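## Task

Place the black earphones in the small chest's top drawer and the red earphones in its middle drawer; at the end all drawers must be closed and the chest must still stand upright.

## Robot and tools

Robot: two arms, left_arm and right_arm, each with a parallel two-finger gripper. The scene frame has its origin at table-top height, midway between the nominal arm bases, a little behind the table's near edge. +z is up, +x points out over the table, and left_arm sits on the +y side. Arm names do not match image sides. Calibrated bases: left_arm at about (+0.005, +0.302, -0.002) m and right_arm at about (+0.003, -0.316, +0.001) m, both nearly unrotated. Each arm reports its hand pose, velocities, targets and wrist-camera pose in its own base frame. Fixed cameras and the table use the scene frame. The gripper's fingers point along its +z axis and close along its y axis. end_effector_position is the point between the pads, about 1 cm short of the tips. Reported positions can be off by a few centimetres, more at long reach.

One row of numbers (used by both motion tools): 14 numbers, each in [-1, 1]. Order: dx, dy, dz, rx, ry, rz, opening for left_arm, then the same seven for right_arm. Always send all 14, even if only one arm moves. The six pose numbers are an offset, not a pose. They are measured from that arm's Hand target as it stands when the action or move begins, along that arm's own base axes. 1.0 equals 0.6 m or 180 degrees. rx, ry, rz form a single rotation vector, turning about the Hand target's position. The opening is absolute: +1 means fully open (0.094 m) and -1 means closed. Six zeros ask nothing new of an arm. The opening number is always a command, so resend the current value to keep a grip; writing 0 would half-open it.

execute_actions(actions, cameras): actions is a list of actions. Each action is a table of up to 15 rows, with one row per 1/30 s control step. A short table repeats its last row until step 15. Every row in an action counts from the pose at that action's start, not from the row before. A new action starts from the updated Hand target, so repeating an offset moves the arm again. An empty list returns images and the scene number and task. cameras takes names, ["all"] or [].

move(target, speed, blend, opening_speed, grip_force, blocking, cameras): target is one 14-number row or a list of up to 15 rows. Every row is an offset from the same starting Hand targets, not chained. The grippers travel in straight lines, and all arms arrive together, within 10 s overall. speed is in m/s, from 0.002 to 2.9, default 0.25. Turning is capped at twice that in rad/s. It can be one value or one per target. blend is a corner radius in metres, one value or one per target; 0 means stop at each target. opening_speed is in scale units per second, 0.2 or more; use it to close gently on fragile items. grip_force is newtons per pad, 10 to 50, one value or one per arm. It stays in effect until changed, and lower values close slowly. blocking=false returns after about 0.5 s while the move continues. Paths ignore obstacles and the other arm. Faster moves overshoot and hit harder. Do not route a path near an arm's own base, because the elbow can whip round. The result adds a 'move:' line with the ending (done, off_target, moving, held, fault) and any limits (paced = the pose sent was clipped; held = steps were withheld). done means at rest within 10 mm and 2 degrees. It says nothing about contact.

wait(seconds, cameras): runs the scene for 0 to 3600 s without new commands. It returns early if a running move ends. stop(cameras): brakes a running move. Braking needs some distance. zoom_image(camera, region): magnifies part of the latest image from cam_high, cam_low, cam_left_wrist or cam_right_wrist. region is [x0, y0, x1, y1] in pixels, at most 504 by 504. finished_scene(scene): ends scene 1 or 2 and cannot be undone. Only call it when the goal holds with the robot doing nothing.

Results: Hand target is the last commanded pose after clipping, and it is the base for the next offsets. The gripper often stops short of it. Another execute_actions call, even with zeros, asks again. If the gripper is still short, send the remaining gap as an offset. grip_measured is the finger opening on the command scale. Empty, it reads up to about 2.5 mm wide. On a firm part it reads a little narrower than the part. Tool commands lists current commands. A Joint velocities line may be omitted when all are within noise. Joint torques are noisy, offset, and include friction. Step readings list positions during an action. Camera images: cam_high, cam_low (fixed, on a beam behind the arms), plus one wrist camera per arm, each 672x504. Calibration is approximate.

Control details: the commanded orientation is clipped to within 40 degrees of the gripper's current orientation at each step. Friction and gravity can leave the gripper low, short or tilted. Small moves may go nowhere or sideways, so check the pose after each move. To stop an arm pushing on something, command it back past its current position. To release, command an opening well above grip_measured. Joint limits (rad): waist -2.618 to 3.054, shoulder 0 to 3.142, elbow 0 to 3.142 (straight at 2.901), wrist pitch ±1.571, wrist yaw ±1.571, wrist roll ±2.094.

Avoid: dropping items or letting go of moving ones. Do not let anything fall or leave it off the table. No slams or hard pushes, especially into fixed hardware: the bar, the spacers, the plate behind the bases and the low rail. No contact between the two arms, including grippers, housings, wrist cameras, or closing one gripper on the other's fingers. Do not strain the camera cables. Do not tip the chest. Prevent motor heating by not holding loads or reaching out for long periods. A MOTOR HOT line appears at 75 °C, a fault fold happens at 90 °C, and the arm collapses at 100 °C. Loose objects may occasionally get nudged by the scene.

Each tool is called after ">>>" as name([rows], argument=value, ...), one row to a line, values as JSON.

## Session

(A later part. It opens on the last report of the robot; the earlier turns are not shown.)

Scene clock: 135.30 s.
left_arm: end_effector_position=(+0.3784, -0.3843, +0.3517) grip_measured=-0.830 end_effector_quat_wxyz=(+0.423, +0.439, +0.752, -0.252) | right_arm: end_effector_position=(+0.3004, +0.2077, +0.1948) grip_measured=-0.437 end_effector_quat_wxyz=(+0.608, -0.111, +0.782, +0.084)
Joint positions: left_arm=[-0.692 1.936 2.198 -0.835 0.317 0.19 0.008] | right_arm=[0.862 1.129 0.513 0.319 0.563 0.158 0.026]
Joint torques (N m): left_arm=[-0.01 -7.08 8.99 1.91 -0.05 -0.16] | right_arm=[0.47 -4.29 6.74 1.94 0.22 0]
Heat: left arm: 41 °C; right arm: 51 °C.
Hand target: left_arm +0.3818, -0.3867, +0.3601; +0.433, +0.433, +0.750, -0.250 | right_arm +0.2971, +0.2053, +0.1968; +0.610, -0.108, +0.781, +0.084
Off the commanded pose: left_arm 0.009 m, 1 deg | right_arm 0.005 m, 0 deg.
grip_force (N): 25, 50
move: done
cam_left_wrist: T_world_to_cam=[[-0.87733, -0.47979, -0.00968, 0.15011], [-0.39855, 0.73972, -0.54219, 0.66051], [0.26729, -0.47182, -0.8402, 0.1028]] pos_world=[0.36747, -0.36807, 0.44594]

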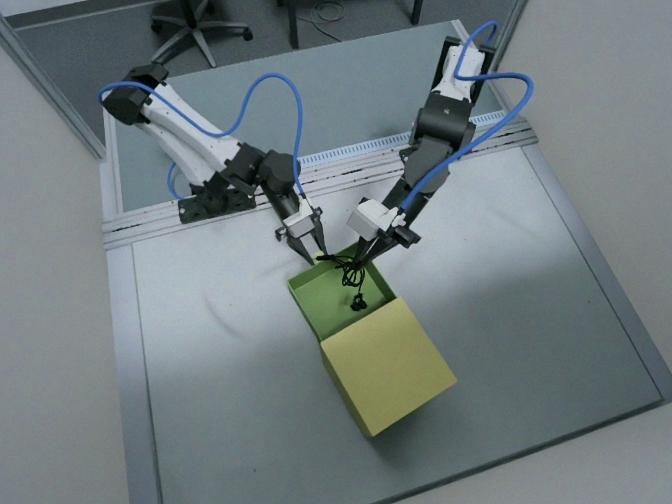

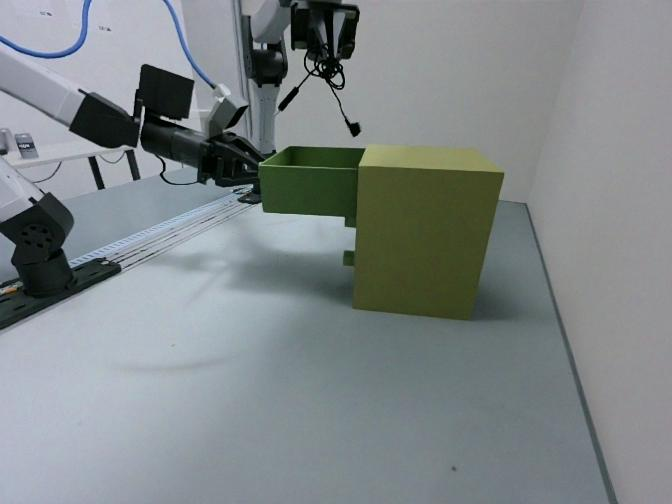

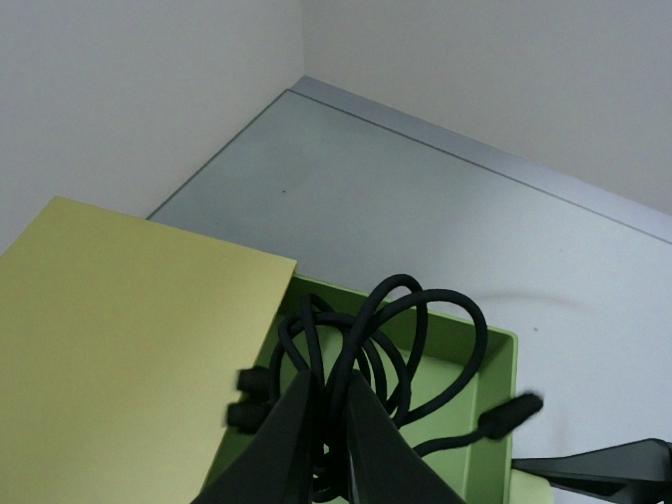

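>>> move([
  [0,0,-0.0585,0.0481,0.0278,0,-1.0,0,0,0,0,0,0,-0.45],
  [0,0,-0.1418,0.0866,0.05,0,-1.0,0,0,0,0,0,0,-0.45],
  [0,0,-0.2467,0.0866,0.05,0,-1.0,0,0,0,0,0,0,-0.45],
], speed=[0.12,0.12,0.1], blend=[0.015,0.015,0], cameras=["cam_high","cam_left_wrist","cam_right_wrist"])

Scene clock: 141.03 s.
left_arm: end_effector_position=(+0.3835, -0.3915, +0.2012) grip_measured=-0.830 end_effector_quat_wxyz=(+0.298, +0.468, +0.811, -0.185) | right_arm: end_effector_position=(+0.2998, +0.2072, +0.1935) grip_measured=-0.437 end_effector_quat_wxyz=(+0.606, -0.112, +0.783, +0.083)
Joint positions: left_arm=[-0.723 2.06 1.992 -0.818 0.231 0.241 0.008] | right_arm=[0.863 1.127 0.511 0.314 0.564 0.16 0.026]
Joint torques (N m): left_arm=[0.34 -11.81 4.9 1.61 -0.06 -0.03] | right_arm=[0.4 -4.14 6.9 1.98 0.23 -0.01]
Heat: left arm: 41 °C; right arm: 52 °C.
Hand target: left_arm +0.3817, -0.3867, +0.2119; +0.310, +0.467, +0.808, -0.179 | right_arm +0.2971, +0.2053, +0.1968; +0.610, -0.108, +0.781, +0.084
Off the commanded pose: left_arm 0.012 m, 2 deg | right_arm 0.005 m, 1 deg.
grip_force (N): 25, 50
move: off_target (left_arm)
cam_left_wrist: T_world_to_cam=[[-0.87685, -0.4807, 0.00791, 0.1456], [-0.46631, 0.84637, -0.25733, 0.59668], [0.11701, -0.22932, -0.96629, 0.14958]] pos_world=[0.38841, -0.40071, 0.29693]
cam_right_wrist: T_world_to_cam=[[0.26476, -0.96425, -0.01102, 0.12108], [-0.61213, -0.15923, -0.77456, 0.40695], [0.74512, 0.21182, -0.6324, -0.05399]] pos_world=[0.25728, 0.19298, 0.2824]

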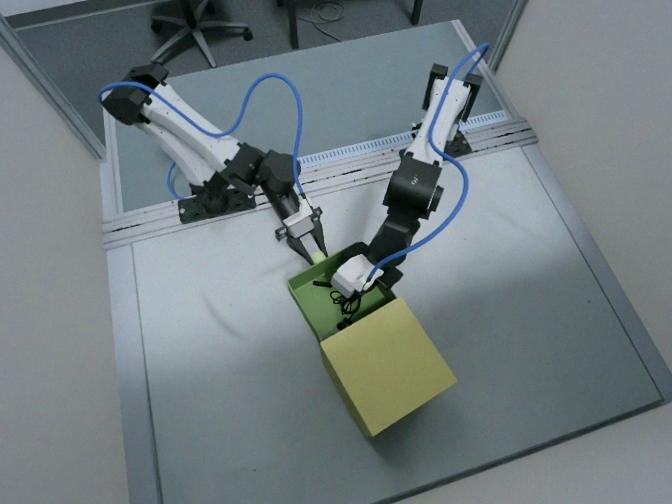

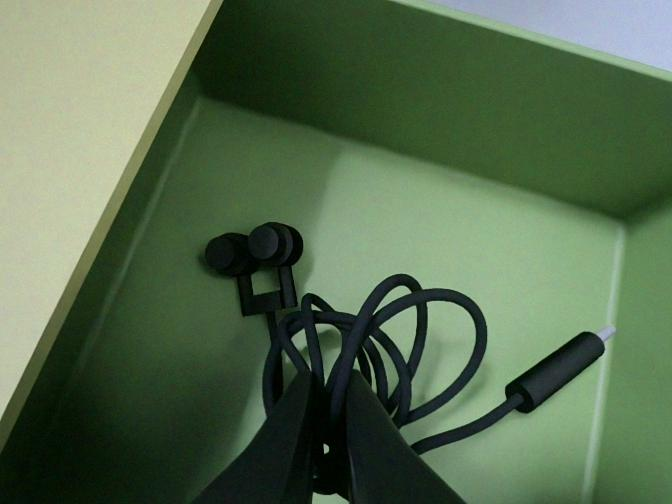

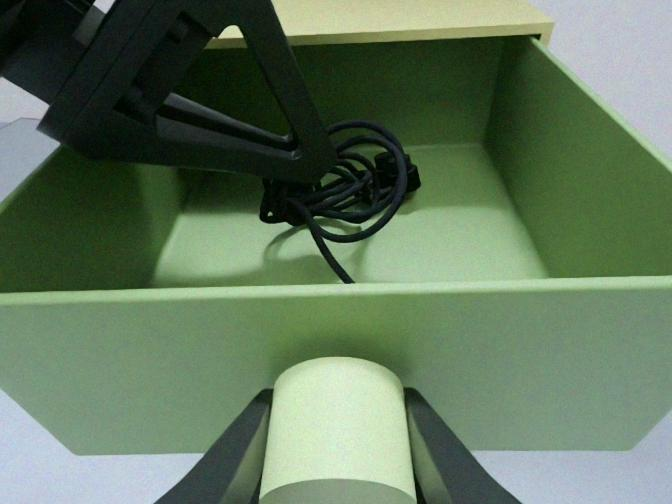

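>>> move([
  [0.0072,-0.0124,-0.0205,0,0,0,-1.0,0,0,0,0,0,0,-0.45],
  [0.0072,-0.0124,-0.0205,0,0,0,-0.6,0,0,0,0,0,0,-0.45],
], speed=0.08, opening_speed=0.6, cameras=["cam_left_wrist","cam_right_wrist"])

Scene clock: 144.07 s.
left_arm: end_effector_position=(+0.3852, -0.3957, +0.2010) grip_measured=-0.603 end_effector_quat_wxyz=(+0.307, +0.469, +0.807, -0.186) | right_arm: end_effector_position=(+0.2998, +0.2073, +0.1936) grip_measured=-0.437 end_effector_quat_wxyz=(+0.606, -0.111, +0.783, +0.083)
Joint positions: left_arm=[-0.728 2.06 1.979 -0.785 0.228 0.241 0.019] | right_arm=[0.863 1.127 0.511 0.315 0.564 0.16 0.026]
Joint torques (N m): left_arm=[0.09 -9.81 5.23 1.71 -0.07 -0.07] | right_arm=[0.35 -4.18 6.9 1.98 0.21 -0.01]
Heat: left arm: 41 °C; right arm: 52 °C.
Hand target: left_arm +0.3861, -0.3940, +0.1997; +0.310, +0.467, +0.808, -0.179 | right_arm +0.2971, +0.2053, +0.1968; +0.610, -0.108, +0.781, +0.084
Off the commanded pose: left_arm 0.002 m, 1 deg | right_arm 0.005 m, 1 deg.
grip_force (N): 25, 50
move: done
cam_left_wrist: T_world_to_cam=[[-0.87828, -0.47815, -0.00071, 0.1483], [-0.45959, 0.8446, -0.27463, 0.60123], [0.13191, -0.24087, -0.96155, 0.13686]] pos_world=[0.38852, -0.40392, 0.29682]
cam_right_wrist: T_world_to_cam=[[0.26468, -0.96427, -0.01154, 0.12125], [-0.61206, -0.15873, -0.77472, 0.40696], [0.74521, 0.21211, -0.6322, -0.05407]] pos_world=[0.25728, 0.19298, 0.2825]

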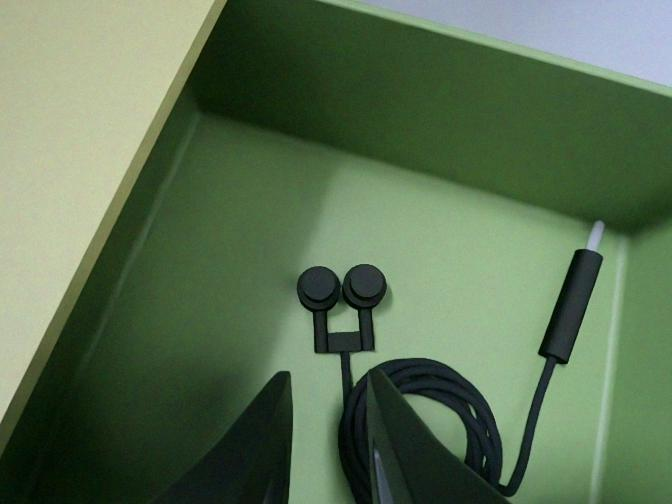

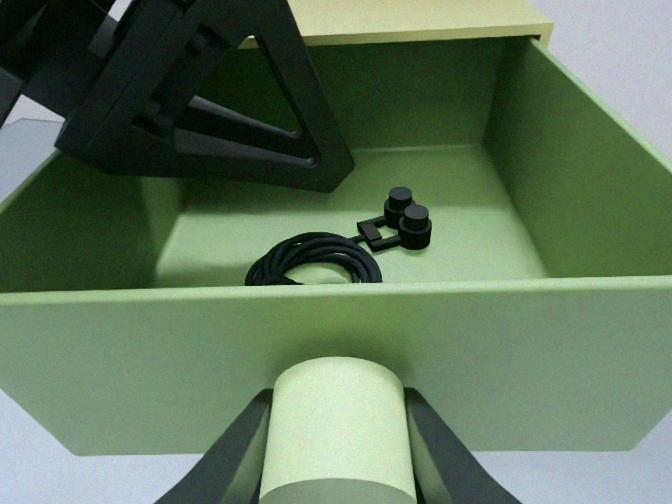

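>>> move([
  [-0.039,0.0676,0.0867,0,0,0,-0.6,0,0,0.0167,0,0,0,-0.45],
  [-0.10,0.16,0.19,0,0,0,-0.6,0.0642,0.0178,0.0167,0,0,0,-0.45],
  [-0.22,0.36,0.2,0,0,0,-0.6,0.1284,0.0357,0.0167,0,0,0,-0.45],
], speed=[0.12,0.14,0.2], blend=[0.01,0.02,0], cameras=["cam_high","cam_right_wrist"])

Scene clock: 147.97 s.
left_arm: end_effector_position=(+0.2582, -0.1802, +0.3193) grip_measured=-0.603 end_effector_quat_wxyz=(+0.310, +0.465, +0.811, -0.176) | right_arm: end_effector_position=(+0.3668, +0.2233, +0.1987) grip_measured=-0.437 end_effector_quat_wxyz=(+0.601, -0.108, +0.788, +0.081)
Joint positions: left_arm=[-0.384 1.347 1.689 -1.296 0.416 0.523 0.019] | right_arm=[0.716 1.391 0.712 0.385 0.429 0.124 0.026]
Joint torques (N m): left_arm=[1.01 -4.41 4.49 1.38 0.35 0.03] | right_arm=[-0.88 -3.34 9.59 2.25 -0.01 -0.14]
Heat: left arm: 41 °C; right arm: 52 °C.
Hand target: left_arm +0.2541, -0.1781, +0.3196; +0.310, +0.467, +0.808, -0.179 | right_arm +0.3741, +0.2268, +0.2069; +0.610, -0.108, +0.781, +0.084
Off the commanded pose: left_arm 0.005 m, 1 deg | right_arm 0.011 m, 1 deg.
grip_force (N): 25, 50
move: off_target (right_arm)
cam_right_wrist: T_world_to_cam=[[0.25674, -0.96637, -0.01474, 0.12308], [-0.62362, -0.15399, -0.76641, 0.45599], [0.73837, 0.20596, -0.64218, -0.09823]] pos_world=[0.32529, 0.20939, 0.28821]

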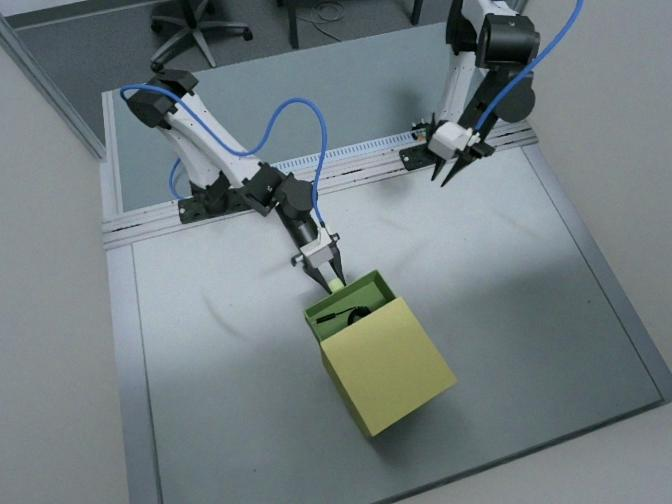

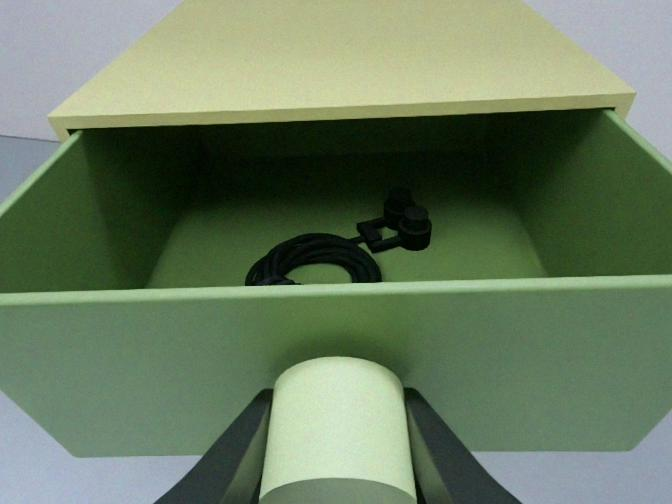

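>>> move(target=[0,0,0,0,0,0,-0.6,0.1179,0.0327,0,0,0,0,-0.45], speed=0.07, cameras=["cam_high","cam_right_wrist"])

Scene clock: 150.17 s.
left_arm: end_effector_position=(+0.2581, -0.1803, +0.3193) grip_measured=-0.603 end_effector_quat_wxyz=(+0.310, +0.465, +0.811, -0.176) | right_arm: end_effector_position=(+0.4354, +0.2425, +0.1999) grip_measured=-0.437 end_effector_quat_wxyz=(+0.601, -0.106, +0.788, +0.081)
Joint positions: left_arm=[-0.384 1.347 1.689 -1.297 0.416 0.523 0.019] | right_arm=[0.627 1.646 0.954 0.407 0.346 0.098 0.026]
Joint torques (N m): left_arm=[1.06 -4.37 4.6 1.36 0.34 0.04] | right_arm=[-0.96 -5.01 10.14 2.27 -0.07 -0.15]
Heat: left arm: 40 °C; right arm: 53 °C.
Hand target: left_arm +0.2541, -0.1781, +0.3196; +0.310, +0.467, +0.808, -0.179 | right_arm +0.4449, +0.2463, +0.2067; +0.610, -0.108, +0.781, +0.084
Off the commanded pose: left_arm 0.005 m, 1 deg | right_arm 0.012 m, 1 deg.
grip_force (N): 25, 50
move: off_target (right_arm)
cam_right_wrist: T_world_to_cam=[[0.25381, -0.96713, -0.01517, 0.12559], [-0.62454, -0.15188, -0.76608, 0.50245], [0.7386, 0.20392, -0.64256, -0.1516]] pos_world=[0.39389, 0.22869, 0.28941]

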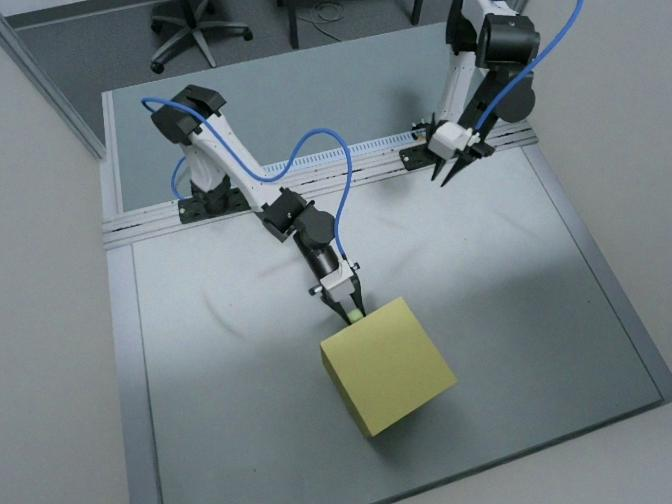

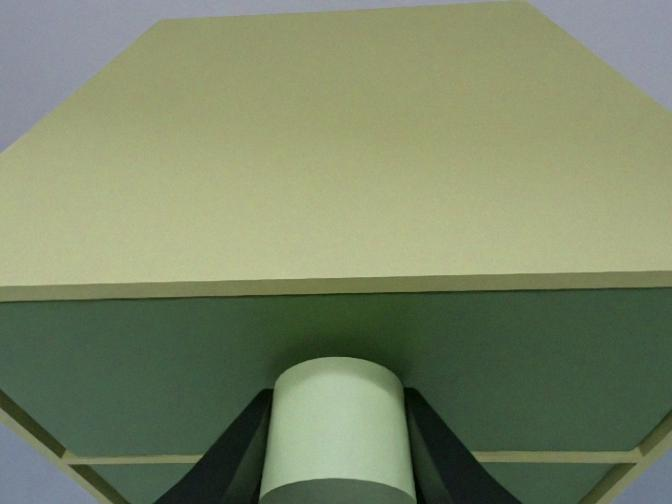

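>>> move([
  [0,0,0,0,0,0,-0.6,-0.0161,-0.0045,0,0,0,0,-0.45],
  [0,0,0,0,0,0,-0.6,-0.0161,-0.0045,0,0,0,0,0.15],
  [0,0,0,0,0,0,-0.6,-0.1606,-0.0446,0,0,0,0,0.15],
], speed=[0.05,0.05,0.15], cameras=["all"])

Scene clock: 153.43 s.
left_arm: end_effector_position=(+0.2581, -0.1803, +0.3193) grip_measured=-0.603 end_effector_quat_wxyz=(+0.310, +0.465, +0.811, -0.176) | right_arm: end_effector_position=(+0.3526, +0.2224, +0.2027) grip_measured=+0.148 end_effector_quat_wxyz=(+0.606, -0.117, +0.782, +0.081)
Joint positions: left_arm=[-0.384 1.347 1.689 -1.297 0.416 0.523 0.019] | right_arm=[0.745 1.334 0.673 0.378 0.448 0.109 0.054]
Joint torques (N m): left_arm=[1.05 -4.34 4.56 1.37 0.34 0.06] | right_arm=[0.32 -6.17 6.5 2.02 0.21 0.1]
Heat: left arm: 40 °C; right arm: 53 °C.
Hand target: left_arm +0.2541, -0.1781, +0.3196; +0.310, +0.467, +0.808, -0.179 | right_arm +0.3486, +0.2195, +0.2070; +0.610, -0.108, +0.781, +0.084
Off the commanded pose: left_arm 0.005 m, 1 deg | right_arm 0.006 m, 1 deg.
grip_force (N): 25, 50
move: done
cam_left_wrist: T_world_to_cam=[[-0.86992, -0.49293, -0.01618, 0.13998], [-0.47119, 0.84036, -0.26791, 0.39335], [0.14566, -0.22543, -0.96331, 0.31907]] pos_world=[0.26064, -0.18962, 0.41501]
cam_right_wrist: T_world_to_cam=[[0.26973, -0.96293, -0.00077, 0.11769], [-0.60907, -0.16999, -0.77469, 0.45014], [0.74584, 0.20943, -0.63234, -0.09046]] pos_world=[0.30988, 0.20879, 0.29161]

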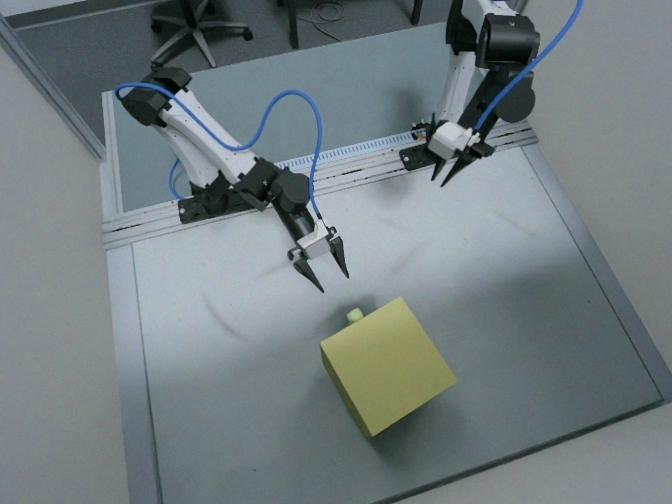

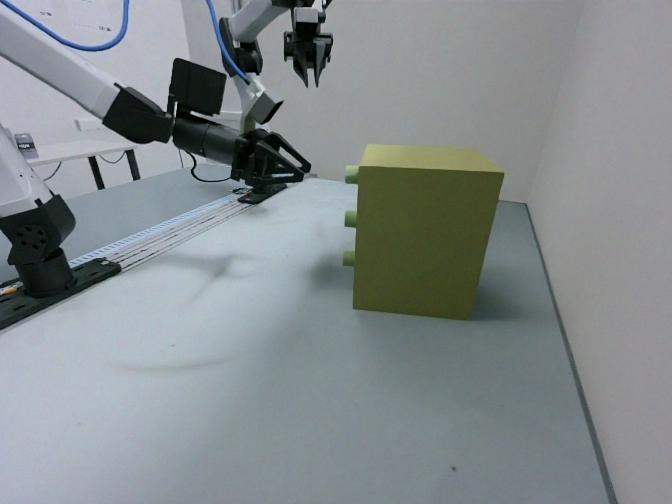

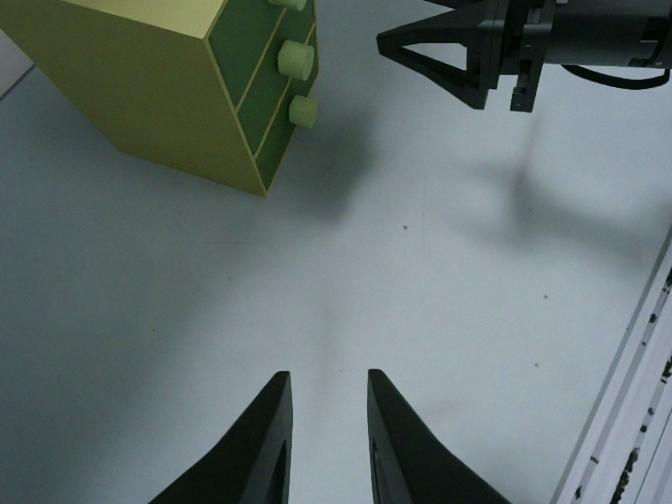

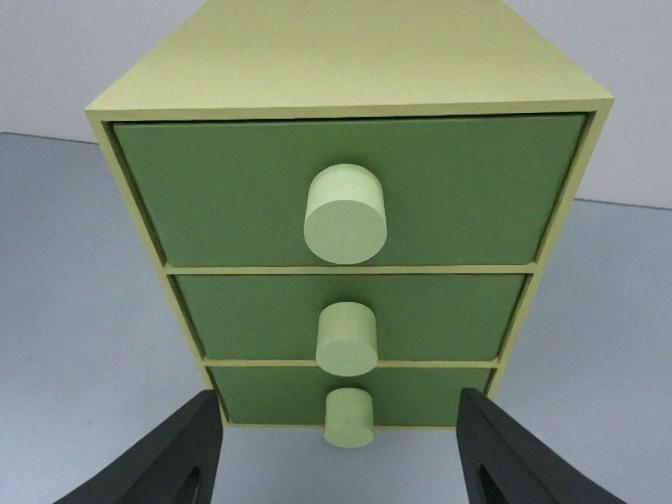

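>>> zoom_image(camera="cam_right_wrist", region=[84, 90, 588, 450])

Scaled by 1.000.

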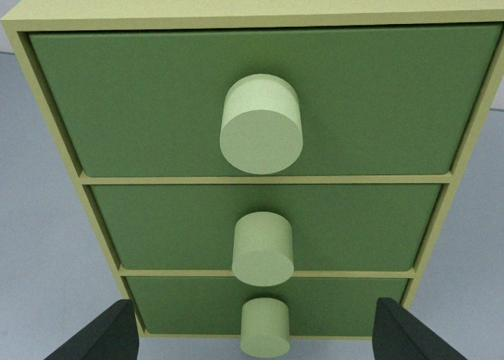

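>>> zoom_image(camera="cam_low", region=[310, 140, 430, 320])

Scaled by 2.800 from the camera's image (finer frame: 960x720).

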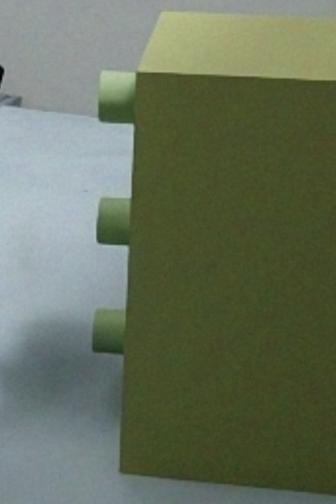

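>>> finished_scene(scene=2)

The scene is finished: the task was done.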